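# Stand the toppled red-capped vial upright in its well

## Task

Return the red-capped vial, which has tipped over among the other vials on the tray and may be leaking, to an upright cap-up position in the empty well. Every other vial must remain upright in its own well. The task fails if the vial contacts the robot or the bench, or if the glass drops more than a few centimetres. Forceps are available, standing in a holder.

## Robot and tools

Robot: two six-joint arms, left_arm and right_arm, each with a two-pad parallel gripper. Calibrated base positions in the scene frame: left_arm (-0.045, +0.393, 0) m, quat_wxyz (+1.000, 0, 0, -0.004); right_arm (-0.041, -0.322, 0) m, quat_wxyz (+1.000, 0, 0, -0.025). A camera stand sits behind them. Cameras: cam_high (504x504, fixed), cam_left_wrist and cam_right_wrist (672x504 each, carried on the wrists).

Frames: the scene frame has its origin at table-top height, midway between the nominal bases, +z up, +x out over the table, +y toward left_arm. Arm names do not match image sides. Each arm reports its gripper position (m), quat_wxyz and velocities (m/s, rad/s) in its own base frame, and all commanded offsets run along that arm's base axes, with rotations about the Hand target position. Printed poses may be off by a few centimetres, more when reaching far. Gripper axes: fingers point along +z, pads close along x; end_effector_position is midway between the pads and the fingertips extend 17.5 mm further. A block juts about 10 cm toward the gripper's -y side and rotates with it.

Row layout (shared by execute_actions and move): 18 numbers in [-1, 1], left arm first then right: dx, dy, dz, rx, ry, rz, gripper position, force_limit, speed. Both arms always appear. dx..rz are offsets, not poses: they count from that arm's Hand target at the start of the action or move (not from the previous row). Scale: 1.0 = 0.6 m or 180 degrees; rx, ry, rz form one rotation vector. A translation longer than 1.0 is shortened along its direction. Six zeros re-request the current Hand target. Gripper numbers are absolute commands: position +1 = 50 mm open, about -0.65 = pads meet, -1 = close until blocked; force_limit -1/0/+1 ≈ 20/102/185 N per pad (real grip can be ~15 N more); speed -1/0/+1 ≈ 20/85/150 mm/s. Both start at +1. To leave a gripper unchanged, repeat its last three numbers, since 0 is a real command.

execute_actions(actions, cameras): actions is a list of actions, each a table of up to 15 rows, one per 1/30 s step; a short table repeats its last row. Each action lasts 0.5 s. An empty list returns images and the full state.

move(target, speed, blend, stop_force, zero, blocking, cameras): straight-line path to one row or a list of up to 15 rows, all offsets from the same starting Hand targets. speed in m/s (0.002 to 3.6, default 0.25; rotation up to twice that in rad/s), one value or one per target. blend in m rounds corners in a list. Moves last at least 0.5 s and at most 10 s. No obstacle avoidance. stop_force (3 to 120 N, both arms) ends an arm's path when it feels that much push against its motion; use it slowly for contacts, not while rotating, and omit it when lifting off something being pressed. zero (default true) rezeroes before the move. blocking=false returns early but cannot combine with stop_force. The result adds a move: line: done, off_target, moving, held, fault, plus limits (paced = clipped pose, held = steps withheld). done does not prove nothing was touched.

wait(seconds 0 to 10), stop() brakes a running move, zoom_image(camera, region [x0,y0,x1,y1] pixels, at most 504 square) enlarges the latest image, zero_wrist_force(arm) rezeroes the wrist sensor, finished_scene(scene = current scene number) ends the scene irreversibly once the goal holds without the robot.

Reading results: Hand target is the last commanded pose after clipping; grippers often stop short of it, so send the remaining gap as an offset. object_status: 0 moving, 1 blocked opening, 2 blocked closing (a grip), 3 reached position/pads met (usually nothing held). Opening ≈ (250 - position_measured) x 0.202 mm. Wrist force/torque are in gripper axes; a third line gives the peak since last shown. Joint torques include the arm's weight. 'within noise' means the arm is still.

Limits and hazards: orientation commands are clipped to 32 degrees from the measured one per step. Arms are stiff; aiming past a firm contact can trigger a fault (150 ± 25 N external force, or joint contact torque 142 N m for the big joints, 26.6 N m for wrists), freezing the arm 10 s. Motors overheat from sustained loads or stretched poses (MOTOR HOT at 70 °C, forced stop at 85 °C). A clearance check blocks arms coming close to each other, but not fingers; pressing one arm on the other can end the task. Avoid moving near an arm's own base. Command smoothing lags 0.09 to 0.22 s and fast moves overshoot. Grip the glass gently, keep it close to supports, never release it moving, keep it off the bench and robot body except fingers, and don't knock the other vials or drop anything off the table. Loose objects may be nudged occasionally.

Each tool is called after "Call:" as name([rows], argument=value, ...), one row to a line, values as JSON.

## Session

Call:
execute_actions(actions=[])

Scene clock: 0.00 s.
left_arm: end_effector_position=(+0.0391, -0.1039, +0.3197) position_measured=3 object_status=3 end_effector_quat_wxyz=(+0.404, +0.669, -0.621, -0.067) | right_arm: end_effector_position=(+0.4818, +0.4945, +0.2599) position_measured=3 object_status=3 end_effector_quat_wxyz=(-0.228, +0.831, +0.500, -0.083)
Joint positions: left_arm=[-0.687 -2.49 2.243 -1.079 -2.387 2.486] | right_arm=[3.957 -2.087 -1.156 -1.511 2.06 1.292]
Joint velocities: within noise
Joint torques (N m): no reading
Wrist force (N): no reading
Wrist torque (N m): no reading
Wrist force, peak (N): no reading
Hand target: left_arm +0.0391, -0.1039, +0.3197; +0.404, +0.669, -0.621, -0.067 | right_arm +0.4818, +0.4945, +0.2599; -0.228, +0.831, +0.500, -0.083
Tool commands: left_gripper/position=+1.0 left_gripper/force_limit=+1.0 left_gripper/speed=+1.0 right_gripper/position=+1.0 right_gripper/force_limit=+1.0 right_gripper/speed=+1.0

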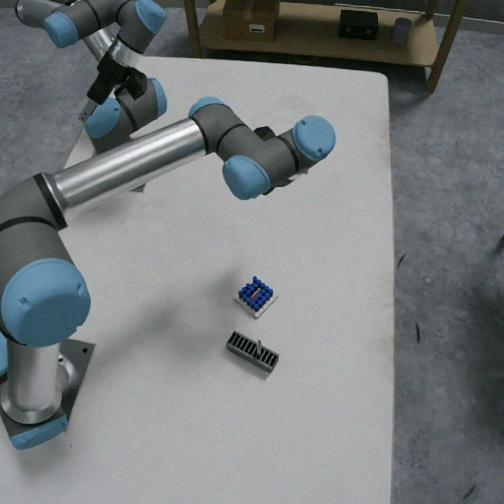

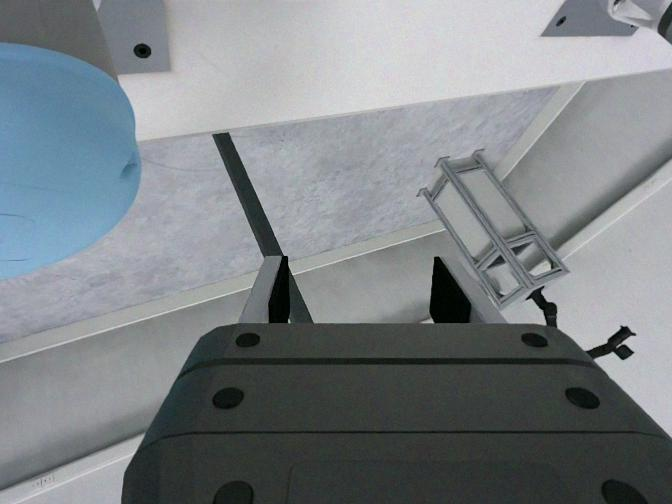

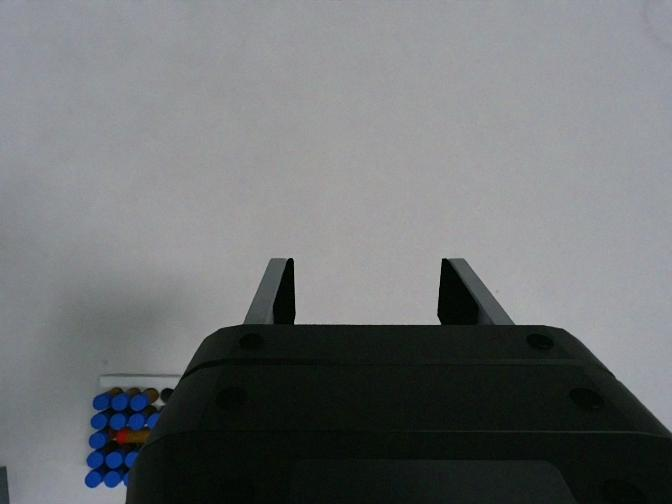

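Call:
zoom_image(camera="cam_high", region=[215, 260, 295, 380])

Call:
zoom_image(camera="cam_right_wrist", region=[0, 350, 200, 504])

Scaled by 4.200 from the camera's 504x504 image, which has a finer 720x720 frame.

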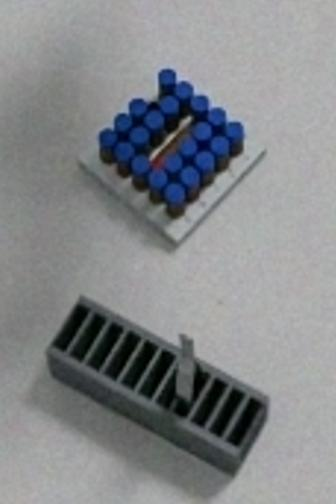

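Scaled by 2.520 from the camera's 672x504 image, which has a finer 960x720 frame.

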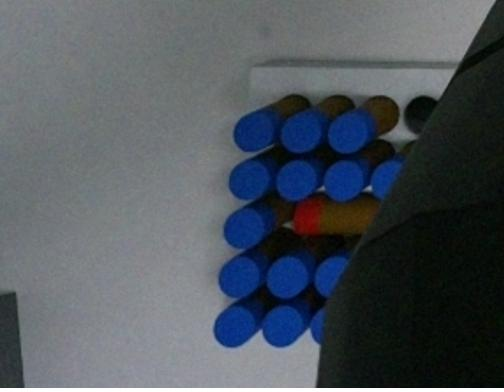

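Call:
move(target=[0,0,0,0,0,0,1,1,1,-0.05,-0.324,0.2333,-0.0994,-0.12,-0.0069,1,1,1], cameras=["cam_right_wrist","cam_high"])

Scene clock: 39.97 s.
left_arm: end_effector_position=(+0.0391, -0.1039, +0.3197) position_measured=3 object_status=3 end_effector_quat_wxyz=(+0.404, +0.669, -0.621, -0.067) | right_arm: end_effector_position=(+0.4517, +0.3002, +0.3997) position_measured=3 object_status=3 end_effector_quat_wxyz=(+0.000, +0.862, +0.506, -0.001)
Joint positions: left_arm=[-0.687 -2.49 2.243 -1.079 -2.387 2.486] | right_arm=[3.976 -1.668 -1.286 -1.76 1.572 1.343]
Joint torques (N m): left_arm=[0.31 12.13 -23.78 -2.66 -1.91 0.15] | right_arm=[-5.83 36.22 35.52 2.75 -1.12 -2.44]
Wrist force (N): left_arm=[-0.1 -0.2 -0.1] | right_arm=[-0.5 -0.6 0.0]
Wrist torque (N m): left_arm=[-0.03 0.02 0.00] | right_arm=[0.00 0.08 -0.21]
Wrist force, peak (N): left_arm=[-0.1 -0.4 -0.1] | right_arm=[2.3 1.2 2.5]
Hand target: left_arm +0.0391, -0.1039, +0.3197; +0.404, +0.669, -0.621, -0.067 | right_arm +0.4518, +0.3001, +0.3998; +0.000, +0.862, +0.506, -0.001
Off the commanded pose: left_arm 0.000 m, 0 deg | right_arm 0.000 m, 0 deg.
move: done
Images, in order (width x height): cam_high 504x504, cam_right_wrist 672x504.

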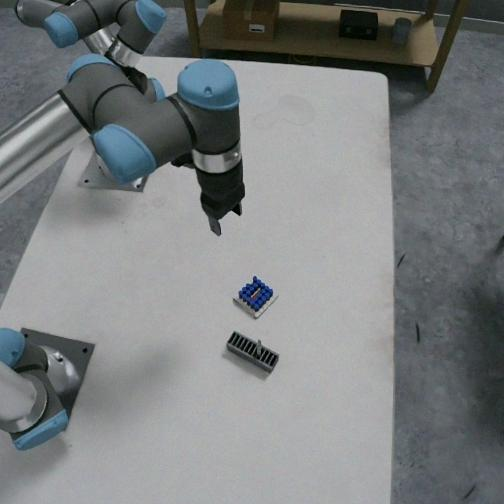

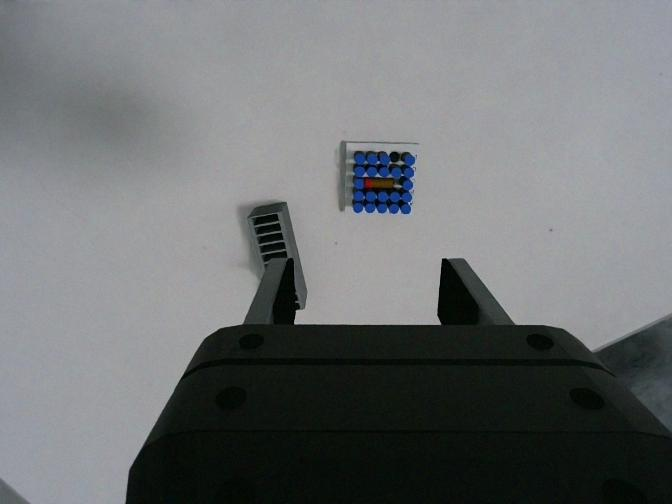

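Call:
zoom_image(camera="cam_right_wrist", region=[320, 120, 440, 230])

Call:
zoom_image(camera="cam_right_wrist", region=[230, 190, 330, 320])

Call:
zoom_image(camera="cam_high", region=[215, 260, 295, 380])

Scaled by 4.200 from the camera's 672x504 image, which has a finer 960x720 frame.

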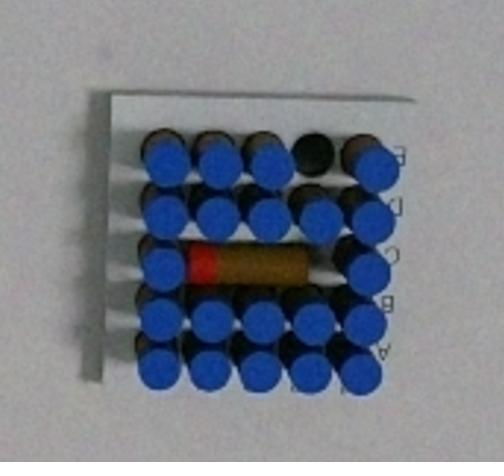

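Scaled by 3.877 from the camera's 672x504 image, which has a finer 960x720 frame.

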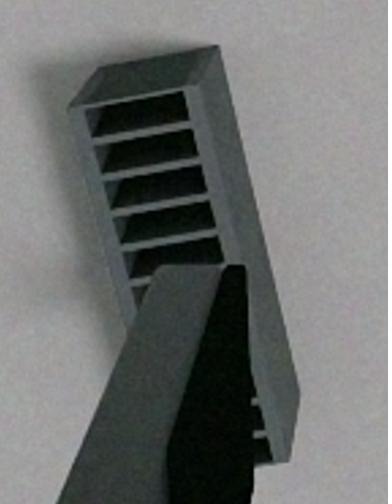

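Scaled by 4.200 from the camera's 504x504 image, which has a finer 720x720 frame.

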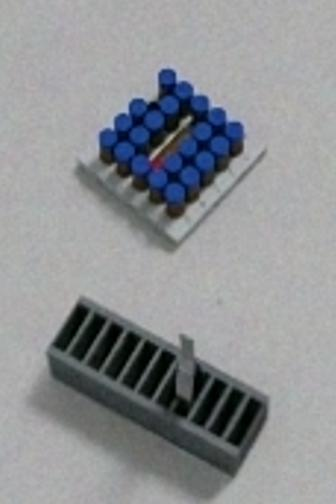

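Call:
move(target=[0,0,0,0,0,0,1,1,1,-0.053,0.0998,-0.2497,0,0,0,1,1,1], cameras=["cam_right_wrist","cam_high"])

Call:
zoom_image(camera="cam_right_wrist", region=[280, 60, 500, 250])

Call:
zoom_image(camera="cam_right_wrist", region=[60, 180, 300, 380])

Scene clock: 59.50 s.
left_arm: end_effector_position=(+0.0391, -0.1039, +0.3197) position_measured=3 object_status=3 end_effector_quat_wxyz=(+0.404, +0.669, -0.621, -0.067) | right_arm: end_effector_position=(+0.4200, +0.3599, +0.2501) position_measured=3 object_status=3 end_effector_quat_wxyz=(+0.000, +0.862, +0.506, -0.001)
Joint positions: left_arm=[-0.687 -2.49 2.243 -1.079 -2.387 2.486] | right_arm=[4.093 -1.694 -1.64 -1.379 1.572 1.461]
Joint torques (N m): left_arm=[0.52 12.18 -23.76 -2.7 -1.99 0.21] | right_arm=[-7.01 34.6 23.34 4.66 -0.41 -2.32]
Wrist force (N): left_arm=[-0.2 0.0 0.0] | right_arm=[-0.4 -0.1 0.3]
Wrist torque (N m): left_arm=[0.02 0.02 0.00] | right_arm=[0.03 0.05 -0.14]
Wrist force, peak (N): left_arm=[-0.2 -0.5 -0.1] | right_arm=[0.2 -1.7 3.6]
Hand target: left_arm +0.0391, -0.1039, +0.3197; +0.404, +0.669, -0.621, -0.067 | right_arm +0.4200, +0.3599, +0.2500; +0.000, +0.862, +0.506, -0.001
Off the commanded pose: left_arm 0.000 m, 0 deg | right_arm 0.000 m, 0 deg.
move: done
Images, in order (width x height): cam_high 504x504, cam_right_wrist 672x504.

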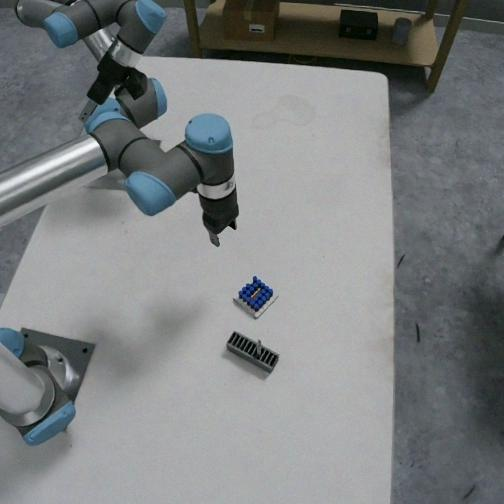

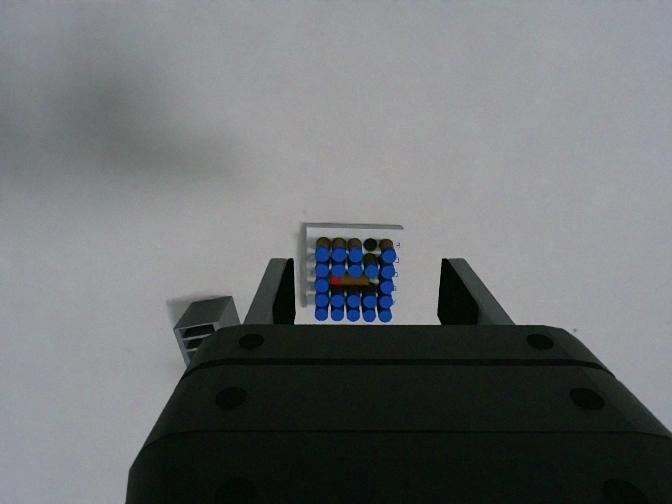

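Scaled by 2.291 from the camera's 672x504 image, which has a finer 960x720 frame.

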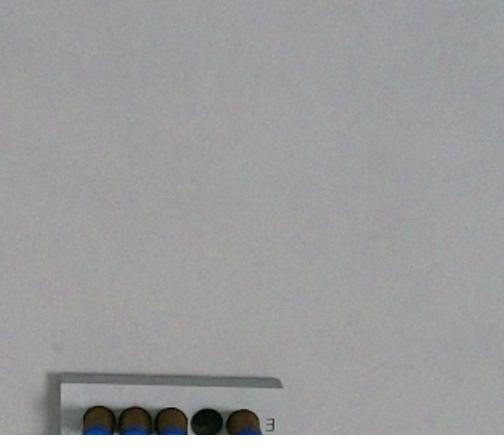

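Scaled by 2.100 from the camera's 672x504 image, which has a finer 960x720 frame.

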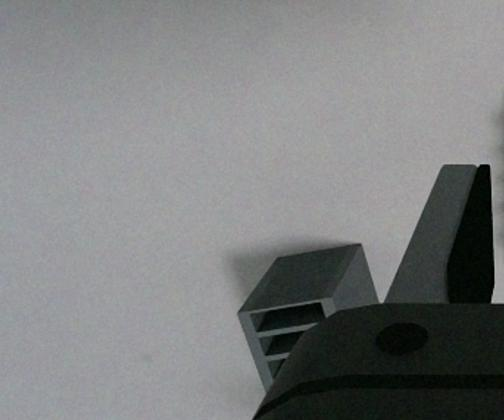

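Call:
move(target=[0,0,0,0,0,0,1,1,1,0.1917,-0.2833,0.05,0,0,0,1,1,1], cameras=["cam_right_wrist","cam_high"])

Call:
zoom_image(camera="cam_right_wrist", region=[180, 60, 500, 300])

Scene clock: 101.97 s.
left_arm: end_effector_position=(+0.0391, -0.1039, +0.3197) position_measured=3 object_status=3 end_effector_quat_wxyz=(+0.404, +0.669, -0.621, -0.067) | right_arm: end_effector_position=(+0.5350, +0.1900, +0.2800) position_measured=3 object_status=3 end_effector_quat_wxyz=(+0.000, +0.862, +0.506, -0.001)
Joint positions: left_arm=[-0.687 -2.49 2.243 -1.079 -2.387 2.486] | right_arm=[3.72 -1.719 -1.534 -1.46 1.571 1.087]
Joint torques (N m): left_arm=[0.22 12.22 -24.28 -2.77 -1.98 0.12] | right_arm=[-5.74 41.11 13.68 4.61 1.1 1.05]
Wrist force (N): left_arm=[-0.1 -0.1 0.1] | right_arm=[-0.6 -0.3 0.5]
Wrist torque (N m): left_arm=[-0.02 0.02 0.00] | right_arm=[0.03 0.10 -0.17]
Wrist force, peak (N): left_arm=[-0.3 -0.4 -0.2] | right_arm=[1.3 -3.8 0.9]
Hand target: left_arm +0.0391, -0.1039, +0.3197; +0.404, +0.669, -0.621, -0.067 | right_arm +0.5350, +0.1900, +0.2800; +0.000, +0.862, +0.506, -0.001
Off the commanded pose: left_arm 0.000 m, 0 deg | right_arm 0.000 m, 0 deg.
move: done
Images, in order (width x height): cam_high 504x504, cam_right_wrist 672x504.

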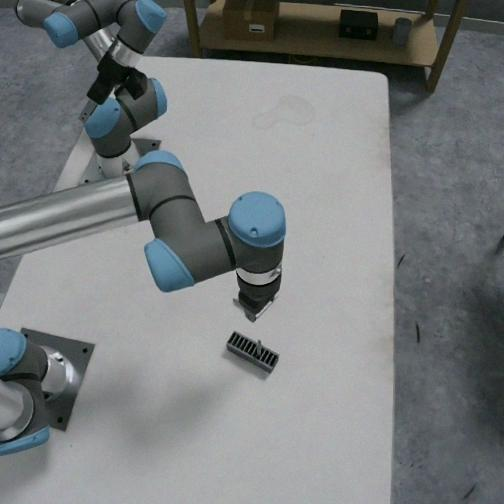

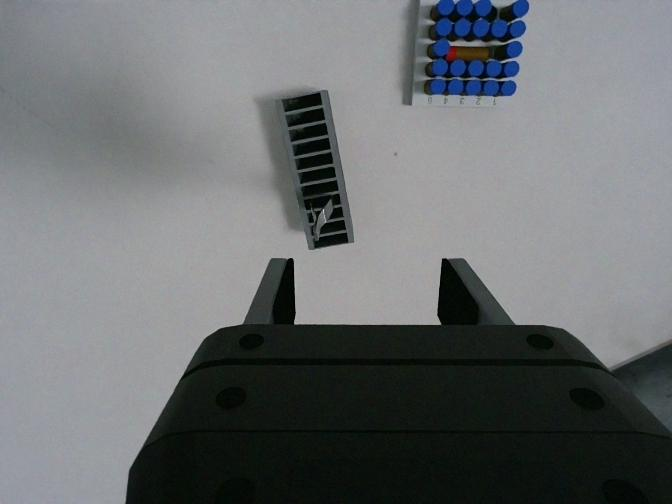

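Scaled by 1.575 from the camera's 672x504 image, which has a finer 960x720 frame.

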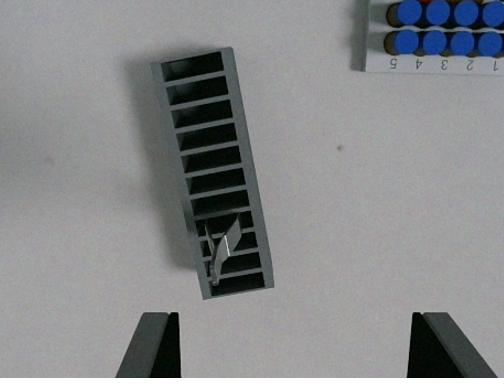

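Call:
zoom_image(camera="cam_right_wrist", region=[285, 170, 375, 260])

Call:
zoom_image(camera="cam_high", region=[225, 325, 285, 380])

Call:
zoom_image(camera="cam_right_wrist", region=[400, 0, 540, 115])

Scaled by 5.600 from the camera's 672x504 image, which has a finer 960x720 frame.

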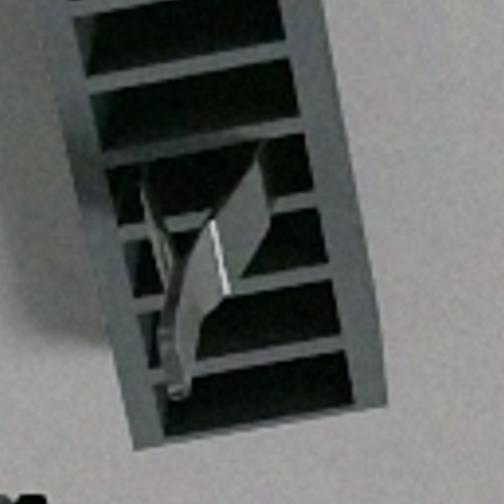

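Scaled by 8.400 from the camera's 504x504 image, which has a finer 720x720 frame.

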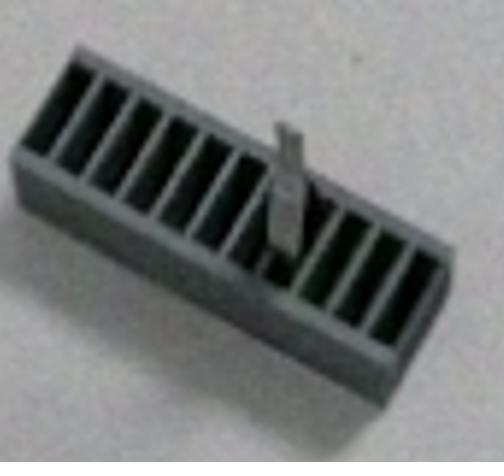

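Scaled by 3.600 from the camera's 672x504 image, which has a finer 960x720 frame.

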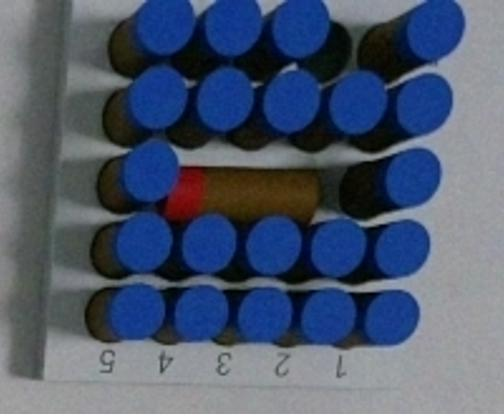

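Call:
move(target=[0.518,-0.027,0.1,-0.2615,-0.243,-0.149,1,1,1,0,0,0,0,0,0,1,1,1], speed=0.4, cameras=[])

Call:
move(target=[0.4527,-0.2167,-0.413,-0.2615,-0.243,-0.149,1,1,1,0,0,0,0,0,0,1,1,1], speed=0.4, cameras=["all"])

Scene clock: 246.23 s.
left_arm: end_effector_position=(+0.3498, -0.1201, +0.3797) position_measured=3 object_status=3 end_effector_quat_wxyz=(-0.353, -0.280, +0.827, -0.335) | right_arm: end_effector_position=(+0.5350, +0.1900, +0.2800) position_measured=3 object_status=3 end_effector_quat_wxyz=(+0.000, +0.862, +0.506, -0.001)
Joint positions: left_arm=[-0.131 -1.665 1.719 -1.115 -2.495 4.186] | right_arm=[3.719 -1.719 -1.534 -1.46 1.571 1.087]
Joint torques (N m): left_arm=[-8.78 -19.39 -19.81 -2.88 -1.21 1.78] | right_arm=[-9.05 39.47 12.64 4.73 -0.79 -2.55]
Wrist force (N): left_arm=[-0.6 -1.6 -0.7] | right_arm=[-0.4 -0.4 0.1]
Wrist torque (N m): left_arm=[-0.09 0.18 0.20] | right_arm=[0.01 0.06 -0.17]
Wrist force, peak (N): left_arm=[-1.9 -3.0 -1.7] | right_arm=[-0.8 -0.5 0.3]
Hand target: left_arm +0.3499, -0.1201, +0.3797; -0.353, -0.280, +0.827, -0.336 | right_arm +0.5350, +0.1900, +0.2800; +0.000, +0.862, +0.506, -0.001
Off the commanded pose: left_arm 0.000 m, 0 deg | right_arm 0.000 m, 0 deg.
move: done
No camera images: "cameras" was empty.

Scene clock: 247.63 s.
left_arm: end_effector_position=(+0.5003, -0.1925, +0.2411) position_measured=3 object_status=3 end_effector_quat_wxyz=(-0.262, -0.012, +0.816, -0.515) | right_arm: end_effector_position=(+0.5350, +0.1900, +0.2800) position_measured=3 object_status=3 end_effector_quat_wxyz=(+0.000, +0.862, +0.506, -0.001)
Joint positions: left_arm=[-0.176 -1.183 1.624 -1.346 -2.706 4.941] | right_arm=[3.719 -1.719 -1.534 -1.46 1.571 1.087]
Joint torques (N m): left_arm=[9.05 -22.75 -12.78 -2.85 -0.62 1.16] | right_arm=[-9.12 39.83 12.76 4.71 -1.07 -2.42]
Wrist force (N): left_arm=[-1.7 -2.2 -0.1] | right_arm=[-0.7 -0.4 0.4]
Wrist torque (N m): left_arm=[-0.24 0.31 0.07] | right_arm=[0.01 0.11 -0.17]
Wrist force, peak (N): left_arm=[-15.2 12.3 9.4] | right_arm=[-0.8 -0.5 0.2]
Hand target: left_arm +0.5003, -0.1924, +0.2408; -0.262, -0.012, +0.816, -0.515 (not the last commanded pose) | right_arm +0.5350, +0.1900, +0.2800; +0.000, +0.862, +0.506, -0.001
Off the commanded pose: left_arm 0.173 m, 31 deg | right_arm 0.000 m, 0 deg.
move: held (left_arm; a check stopped the path); limits=held
pose unreachable (left arm): on one or more control steps of this call, first in action 0 (counted from 0), this arm could not follow its commanded pose, so it was not sent that pose on those steps. It may still have moved: this result reports where it is.
cause: moving toward the commanded pose would bring two parts of the arm too close to each other (its gripper and another part of the arm, with joints 4 (wrist 1) to 6 (wrist 3) between them, 8 mm apart when it was first held).

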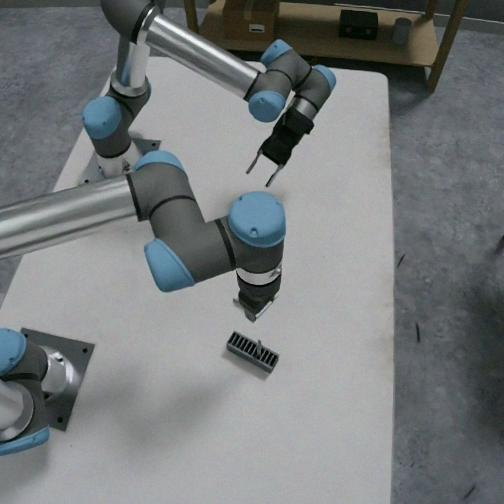

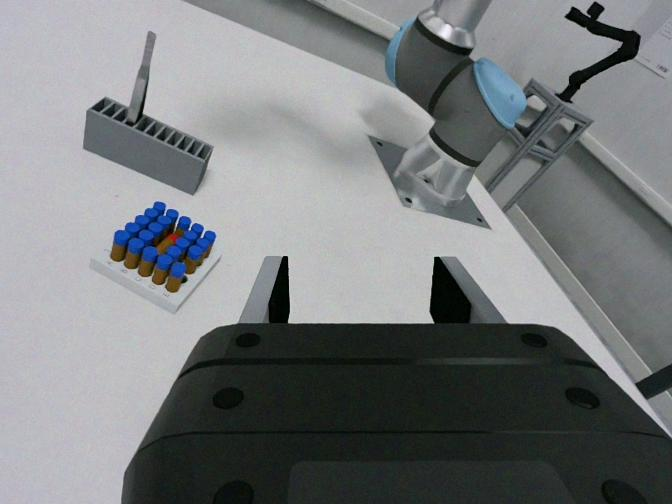

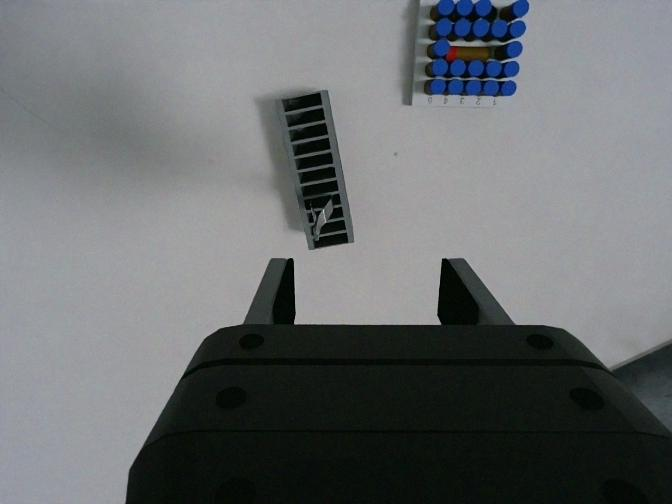

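Call:
zoom_image(camera="cam_left_wrist", region=[70, 20, 230, 210])

Call:
zoom_image(camera="cam_left_wrist", region=[85, 190, 225, 320])

Scaled by 2.653 from the camera's 672x504 image, which has a finer 960x720 frame.

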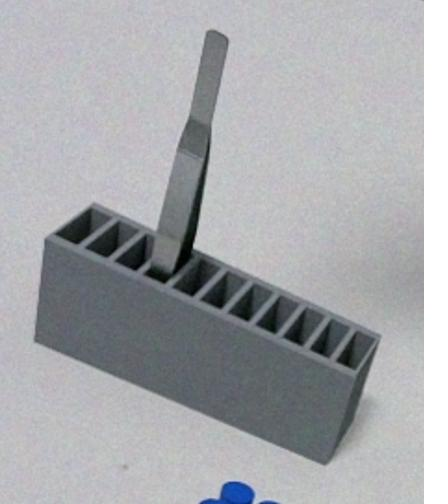

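Scaled by 3.600 from the camera's 672x504 image, which has a finer 960x720 frame.

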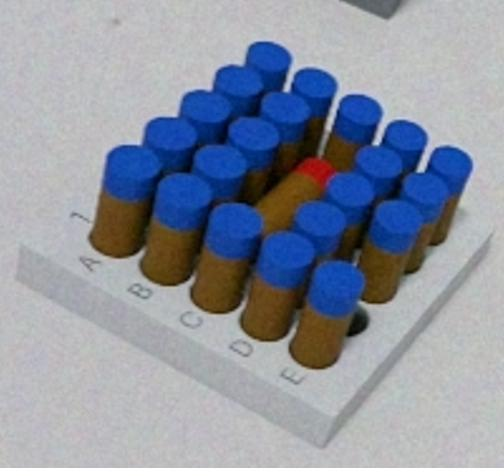

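Call:
move(target=[0,0,0,0,0,0,1,1,1,-0.11,-0.0117,-0.175,-0.1019,-0.2285,0.0548,1,1,1], speed=0.35, cameras=["cam_left_wrist","cam_right_wrist"])

Call:
zoom_image(camera="cam_right_wrist", region=[260, 60, 470, 270])

Call:
zoom_image(camera="cam_left_wrist", region=[50, 0, 290, 180])

Scene clock: 343.23 s.
left_arm: end_effector_position=(+0.5003, -0.1924, +0.2408) position_measured=3 object_status=3 end_effector_quat_wxyz=(-0.262, -0.012, +0.816, -0.515) | right_arm: end_effector_position=(+0.4690, +0.1830, +0.1750) position_measured=3 object_status=3 end_effector_quat_wxyz=(+0.311, +0.751, +0.538, +0.222)
Joint positions: left_arm=[-0.176 -1.183 1.624 -1.346 -2.706 4.941] | right_arm=[4.183 -1.465 -2.354 -0.699 0.807 1.291]
Joint torques (N m): left_arm=[8.5 -24.26 -12.92 -2.6 -0.49 1.66] | right_arm=[1.62 23.44 16.56 4.62 -2.91 -2.15]
Wrist force (N): left_arm=[-1.5 -2.1 -0.2] | right_arm=[-0.6 -1.1 0.4]
Wrist torque (N m): left_arm=[-0.24 0.27 0.07] | right_arm=[0.16 0.17 -0.28]
Wrist force, peak (N): left_arm=[-1.7 -2.3 -0.2] | right_arm=[-0.7 -3.5 0.9]
Hand target: left_arm +0.5003, -0.1924, +0.2408; -0.262, -0.012, +0.816, -0.515 | right_arm +0.4690, +0.1829, +0.1750; +0.311, +0.751, +0.538, +0.222
Off the commanded pose: left_arm 0.000 m, 0 deg | right_arm 0.000 m, 0 deg.
move: done
Images, in order (width x height): cam_left_wrist 672x504, cam_right_wrist 672x504.

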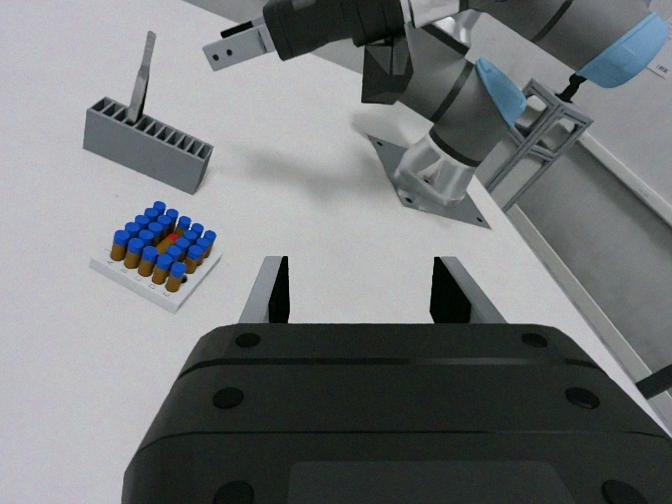

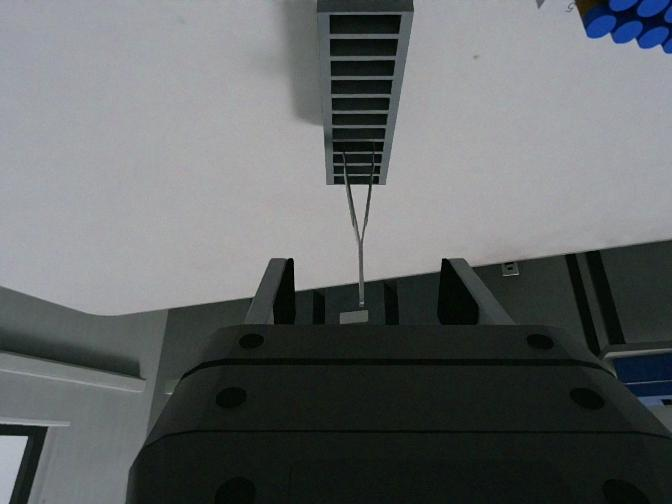

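Scaled by 2.400 from the camera's 672x504 image, which has a finer 960x720 frame.

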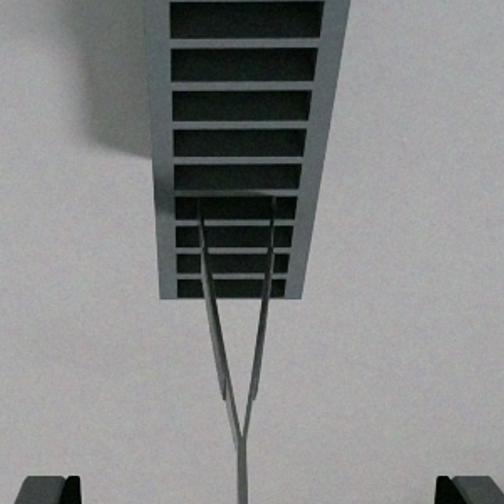

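Scaled by 2.100 from the camera's 672x504 image, which has a finer 960x720 frame.

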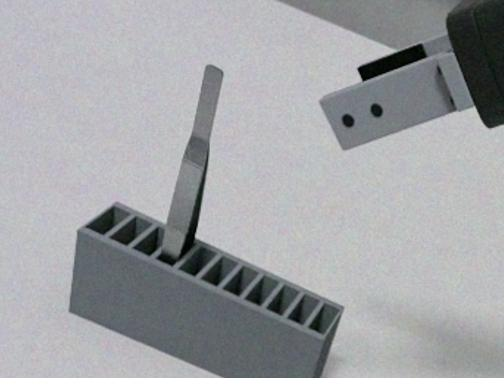

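Call:
move(target=[0,0,0,0,0,0,1,1,1,0.135,-0.0425,-0.1617,0,0,0,1,1,1], speed=0.2, cameras=["cam_left_wrist","cam_right_wrist"])

Call:
zoom_image(camera="cam_right_wrist", region=[260, 60, 470, 340])

Call:
zoom_image(camera="cam_left_wrist", region=[50, 0, 290, 180])

Scene clock: 369.60 s.
left_arm: end_effector_position=(+0.5003, -0.1924, +0.2408) position_measured=3 object_status=3 end_effector_quat_wxyz=(-0.262, -0.012, +0.816, -0.515) | right_arm: end_effector_position=(+0.5500, +0.1575, +0.0781) position_measured=3 object_status=3 end_effector_quat_wxyz=(+0.311, +0.751, +0.538, +0.222)
Joint positions: left_arm=[-0.176 -1.183 1.624 -1.346 -2.706 4.941] | right_arm=[3.975 -1.881 -2.322 -0.133 0.866 1.021]
Joint torques (N m): left_arm=[7.88 -24.32 -15.22 -1.75 -0.58 1.55] | right_arm=[-0.36 24.07 1.39 5.12 -2.76 2.75]
Wrist force (N): left_arm=[-1.6 -2.0 -0.3] | right_arm=[-0.4 -1.0 0.9]
Wrist torque (N m): left_arm=[-0.23 0.28 0.07] | right_arm=[0.12 0.16 -0.38]
Wrist force, peak (N): left_arm=[-1.9 -2.3 -0.3] | right_arm=[-0.6 -1.4 3.7]
Hand target: left_arm +0.5003, -0.1924, +0.2408; -0.262, -0.012, +0.816, -0.515 | right_arm +0.5500, +0.1574, +0.0780; +0.311, +0.751, +0.538, +0.222
Off the commanded pose: left_arm 0.000 m, 0 deg | right_arm 0.000 m, 0 deg.
move: done
Images, in order (width x height): cam_left_wrist 672x504, cam_right_wrist 672x504.

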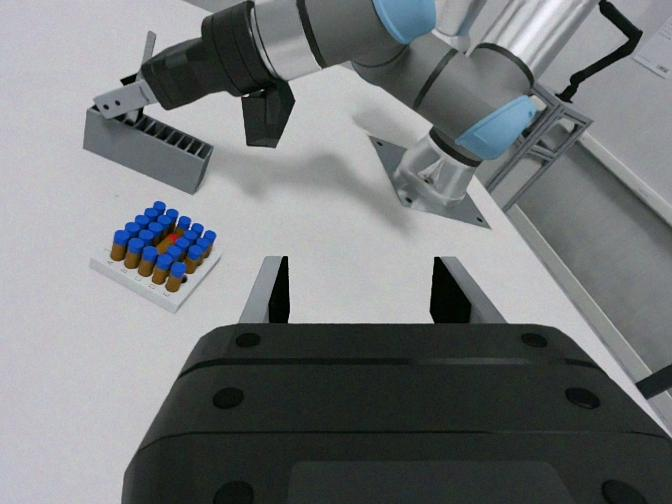

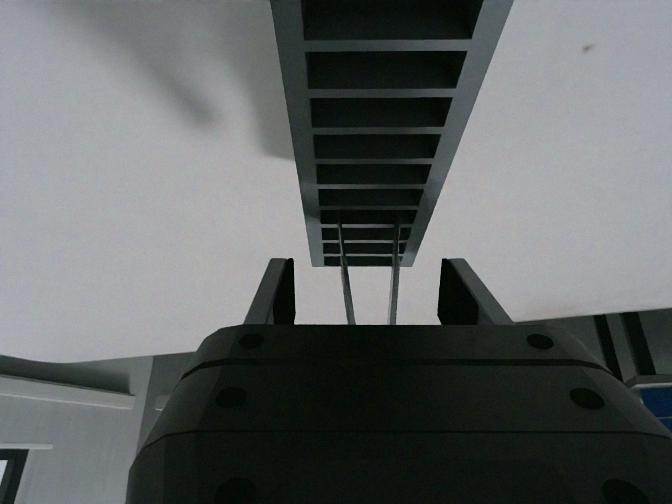

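Scaled by 1.800 from the camera's 672x504 image, which has a finer 960x720 frame.

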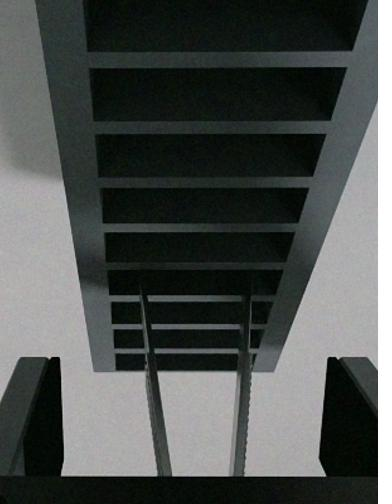

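Scaled by 2.100 from the camera's 672x504 image, which has a finer 960x720 frame.

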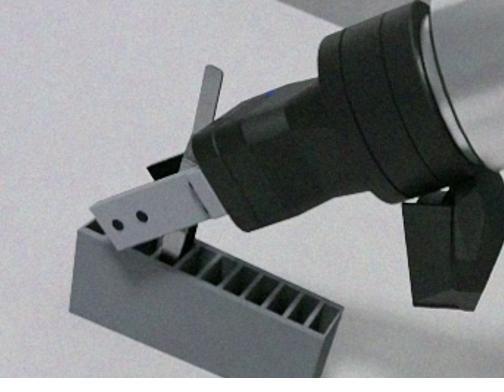

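Call:
move([
  [0,0,0,0,0,0,1,1,1,-0.0126,0.0043,0,0,0,0,1,1,1],
  [0,0,0,0,0,0,1,1,1,-0.0126,0.0043,0,0,0,0,-0.22,-0.9,-0.8],
], speed=0.1, cameras=["cam_left_wrist","cam_right_wrist"])

Call:
zoom_image(camera="cam_right_wrist", region=[260, 60, 470, 340])

Call:
zoom_image(camera="cam_left_wrist", region=[50, 0, 290, 180])

Scene clock: 419.30 s.
left_arm: end_effector_position=(+0.5003, -0.1924, +0.2408) position_measured=3 object_status=3 end_effector_quat_wxyz=(-0.262, -0.012, +0.816, -0.515) | right_arm: end_effector_position=(+0.5424, +0.1600, +0.0780) position_measured=186 object_status=0 end_effector_quat_wxyz=(+0.311, +0.751, +0.538, +0.222)
Joint positions: left_arm=[-0.176 -1.183 1.624 -1.346 -2.706 4.941] | right_arm=[3.993 -1.868 -2.337 -0.146 0.859 1.043]
Joint torques (N m): left_arm=[7.38 -23.97 -17.1 -1.21 -0.6 1.6] | right_arm=[-9.79 21.2 24.47 5.09 0.44 -2.36]
Wrist force (N): left_arm=[-1.6 -2.1 -0.1] | right_arm=[-0.3 -0.8 0.5]
Wrist torque (N m): left_arm=[-0.23 0.29 0.07] | right_arm=[0.18 0.14 -0.36]
Wrist force, peak (N): left_arm=[-1.5 -2.5 -0.2] | right_arm=[-0.5 -1.1 1.1]
Hand target: left_arm +0.5003, -0.1924, +0.2408; -0.262, -0.012, +0.816, -0.515 | right_arm +0.5424, +0.1600, +0.0780; +0.311, +0.751, +0.538, +0.222
Off the commanded pose: left_arm 0.000 m, 0 deg | right_arm 0.000 m, 0 deg.
move: done
Images, in order (width x height): cam_left_wrist 672x504, cam_right_wrist 672x504.

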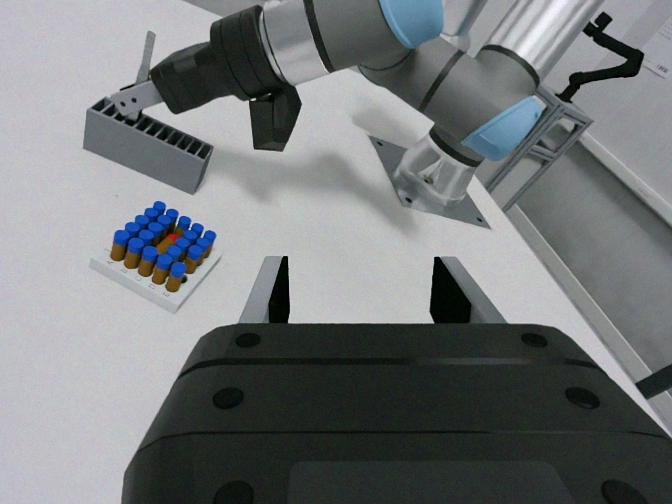

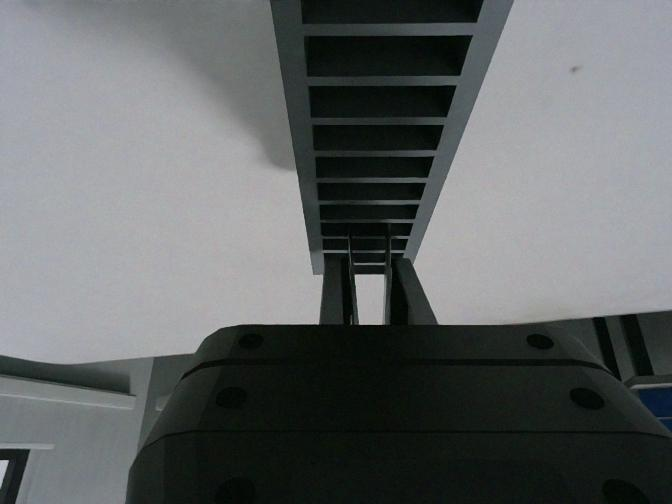

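Scaled by 1.800 from the camera's 672x504 image, which has a finer 960x720 frame.

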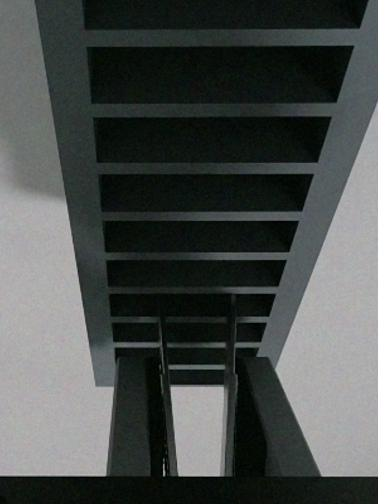

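Scaled by 2.100 from the camera's 672x504 image, which has a finer 960x720 frame.

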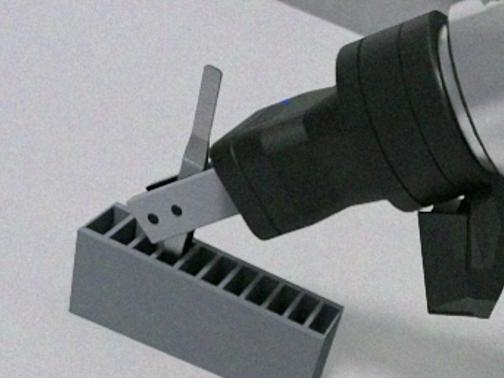

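Call:
move(target=[0,0,0,0,0,0,1,1,1,0,0,0.2,0,0,0,-0.22,-0.9,-0.8], speed=0.12, cameras=["cam_left_wrist","cam_right_wrist"])

Call:
zoom_image(camera="cam_right_wrist", region=[260, 60, 470, 340])

Call:
zoom_image(camera="cam_left_wrist", region=[50, 0, 290, 180])

Scene clock: 431.30 s.
left_arm: end_effector_position=(+0.5003, -0.1924, +0.2408) position_measured=3 object_status=3 end_effector_quat_wxyz=(-0.262, -0.012, +0.816, -0.515) | right_arm: end_effector_position=(+0.5425, +0.1600, +0.1980) position_measured=186 object_status=3 end_effector_quat_wxyz=(+0.311, +0.751, +0.538, +0.222)
Joint positions: left_arm=[-0.176 -1.183 1.624 -1.346 -2.706 4.941] | right_arm=[3.993 -1.585 -2.22 -0.546 0.859 1.043]
Joint torques (N m): left_arm=[7.57 -24.88 -19.3 -1.33 -0.59 1.55] | right_arm=[6.98 24.87 8.86 3.2 -1.73 1.61]
Wrist force (N): left_arm=[-1.6 -2.0 -0.3] | right_arm=[-0.1 -1.2 0.6]
Wrist torque (N m): left_arm=[-0.23 0.28 0.07] | right_arm=[0.19 0.14 -0.34]
Wrist force, peak (N): left_arm=[-1.7 -2.4 -0.3] | right_arm=[-0.2 -2.8 2.2]
Hand target: left_arm +0.5003, -0.1924, +0.2408; -0.262, -0.012, +0.816, -0.515 | right_arm +0.5424, +0.1600, +0.1980; +0.311, +0.751, +0.538, +0.222
Off the commanded pose: left_arm 0.000 m, 0 deg | right_arm 0.000 m, 0 deg.
move: done
Images, in order (width x height): cam_left_wrist 672x504, cam_right_wrist 672x504.

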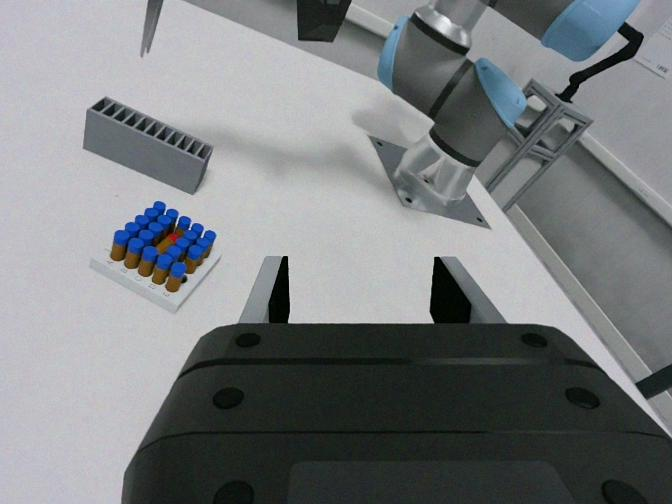

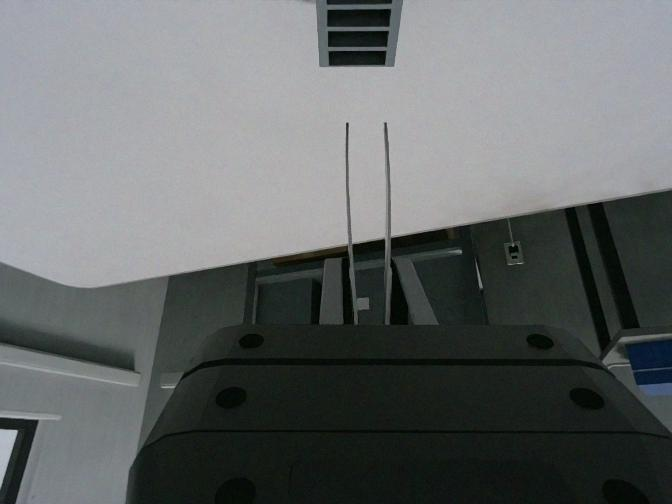

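Scaled by 1.800 from the camera's 672x504 image, which has a finer 960x720 frame.

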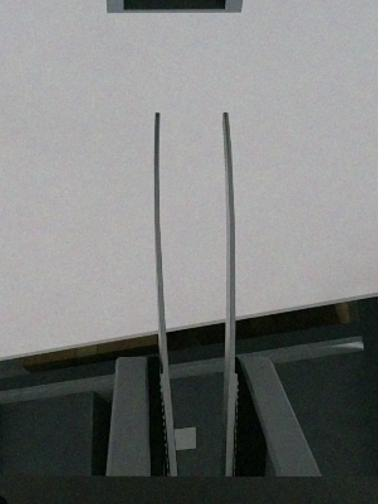

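Scaled by 2.100 from the camera's 672x504 image, which has a finer 960x720 frame.

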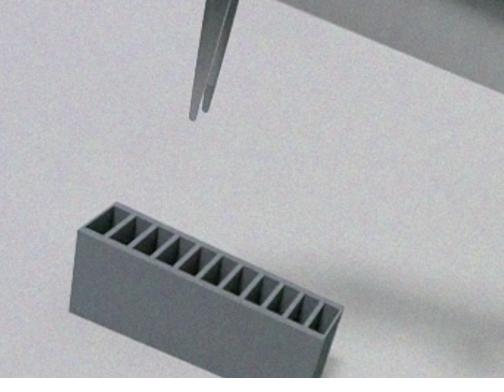

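Call:
move(target=[0,0,0,0,0,0,1,1,1,-0.0778,0.2567,-0.055,0,0,0.437,-0.22,-0.9,-0.8], speed=0.35, cameras=["cam_left_wrist","cam_right_wrist"])

Call:
zoom_image(camera="cam_right_wrist", region=[260, 20, 470, 200])

Call:
zoom_image(camera="cam_left_wrist", region=[60, 120, 260, 320])

Scene clock: 467.33 s.
left_arm: end_effector_position=(+0.5003, -0.1924, +0.2408) position_measured=3 object_status=3 end_effector_quat_wxyz=(-0.262, -0.012, +0.816, -0.515) | right_arm: end_effector_position=(+0.4958, +0.3140, +0.1650) position_measured=186 object_status=3 end_effector_quat_wxyz=(+0.100, +0.240, +0.892, +0.369)
Joint positions: left_arm=[-0.176 -1.183 1.624 -1.346 -2.706 4.941] | right_arm=[3.823 -1.771 -2.236 0.045 1.823 -0.263]
Joint torques (N m): left_arm=[7.37 -24.79 -21.83 -1.3 -0.69 1.45] | right_arm=[7.7 34.01 6.19 5.2 1.88 0.51]
Wrist force (N): left_arm=[-1.4 -2.1 -0.3] | right_arm=[0.1 -0.8 0.7]
Wrist torque (N m): left_arm=[-0.22 0.26 0.07] | right_arm=[0.14 0.11 -0.40]
Wrist force, peak (N): left_arm=[-1.9 -2.2 -0.2] | right_arm=[-0.5 -1.4 1.2]
Hand target: left_arm +0.5003, -0.1924, +0.2408; -0.262, -0.012, +0.816, -0.515 | right_arm +0.4957, +0.3140, +0.1650; +0.100, +0.240, +0.892, +0.369
Off the commanded pose: left_arm 0.000 m, 0 deg | right_arm 0.000 m, 0 deg.
move: done
Images, in order (width x height): cam_left_wrist 672x504, cam_right_wrist 672x504.

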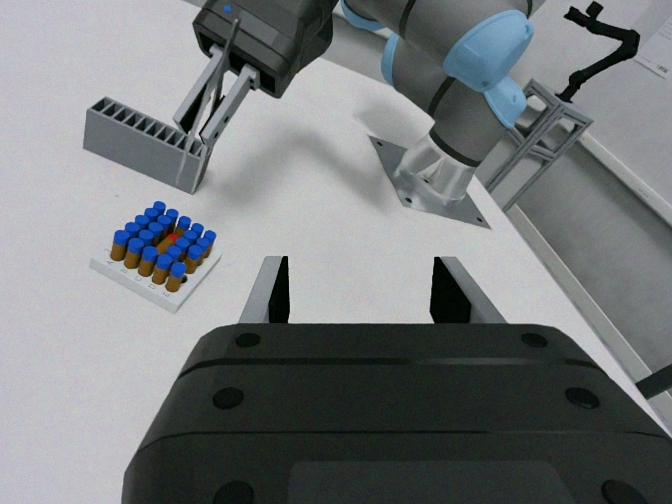

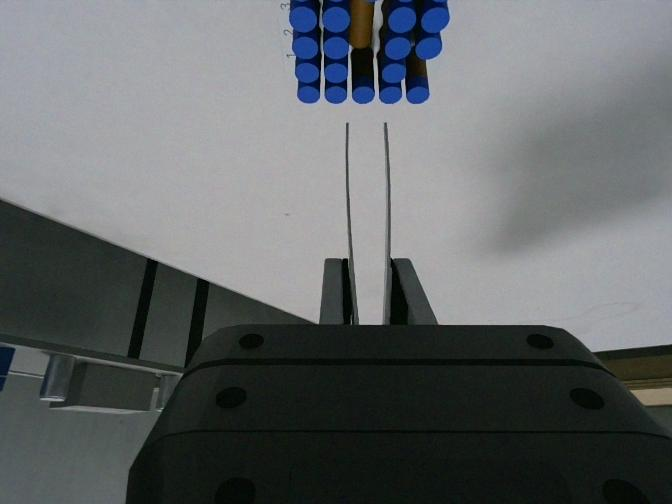

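Scaled by 2.400 from the camera's 672x504 image, which has a finer 960x720 frame.

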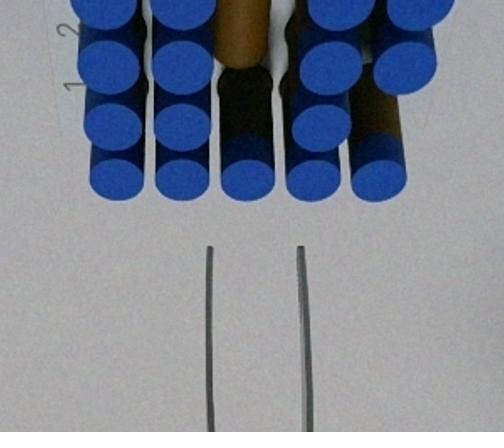

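Scaled by 2.520 from the camera's 672x504 image, which has a finer 960x720 frame.

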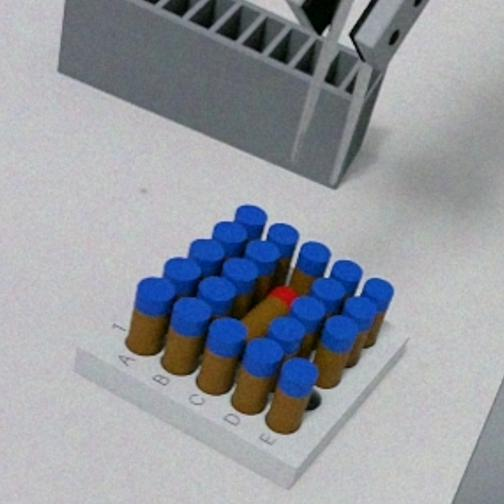

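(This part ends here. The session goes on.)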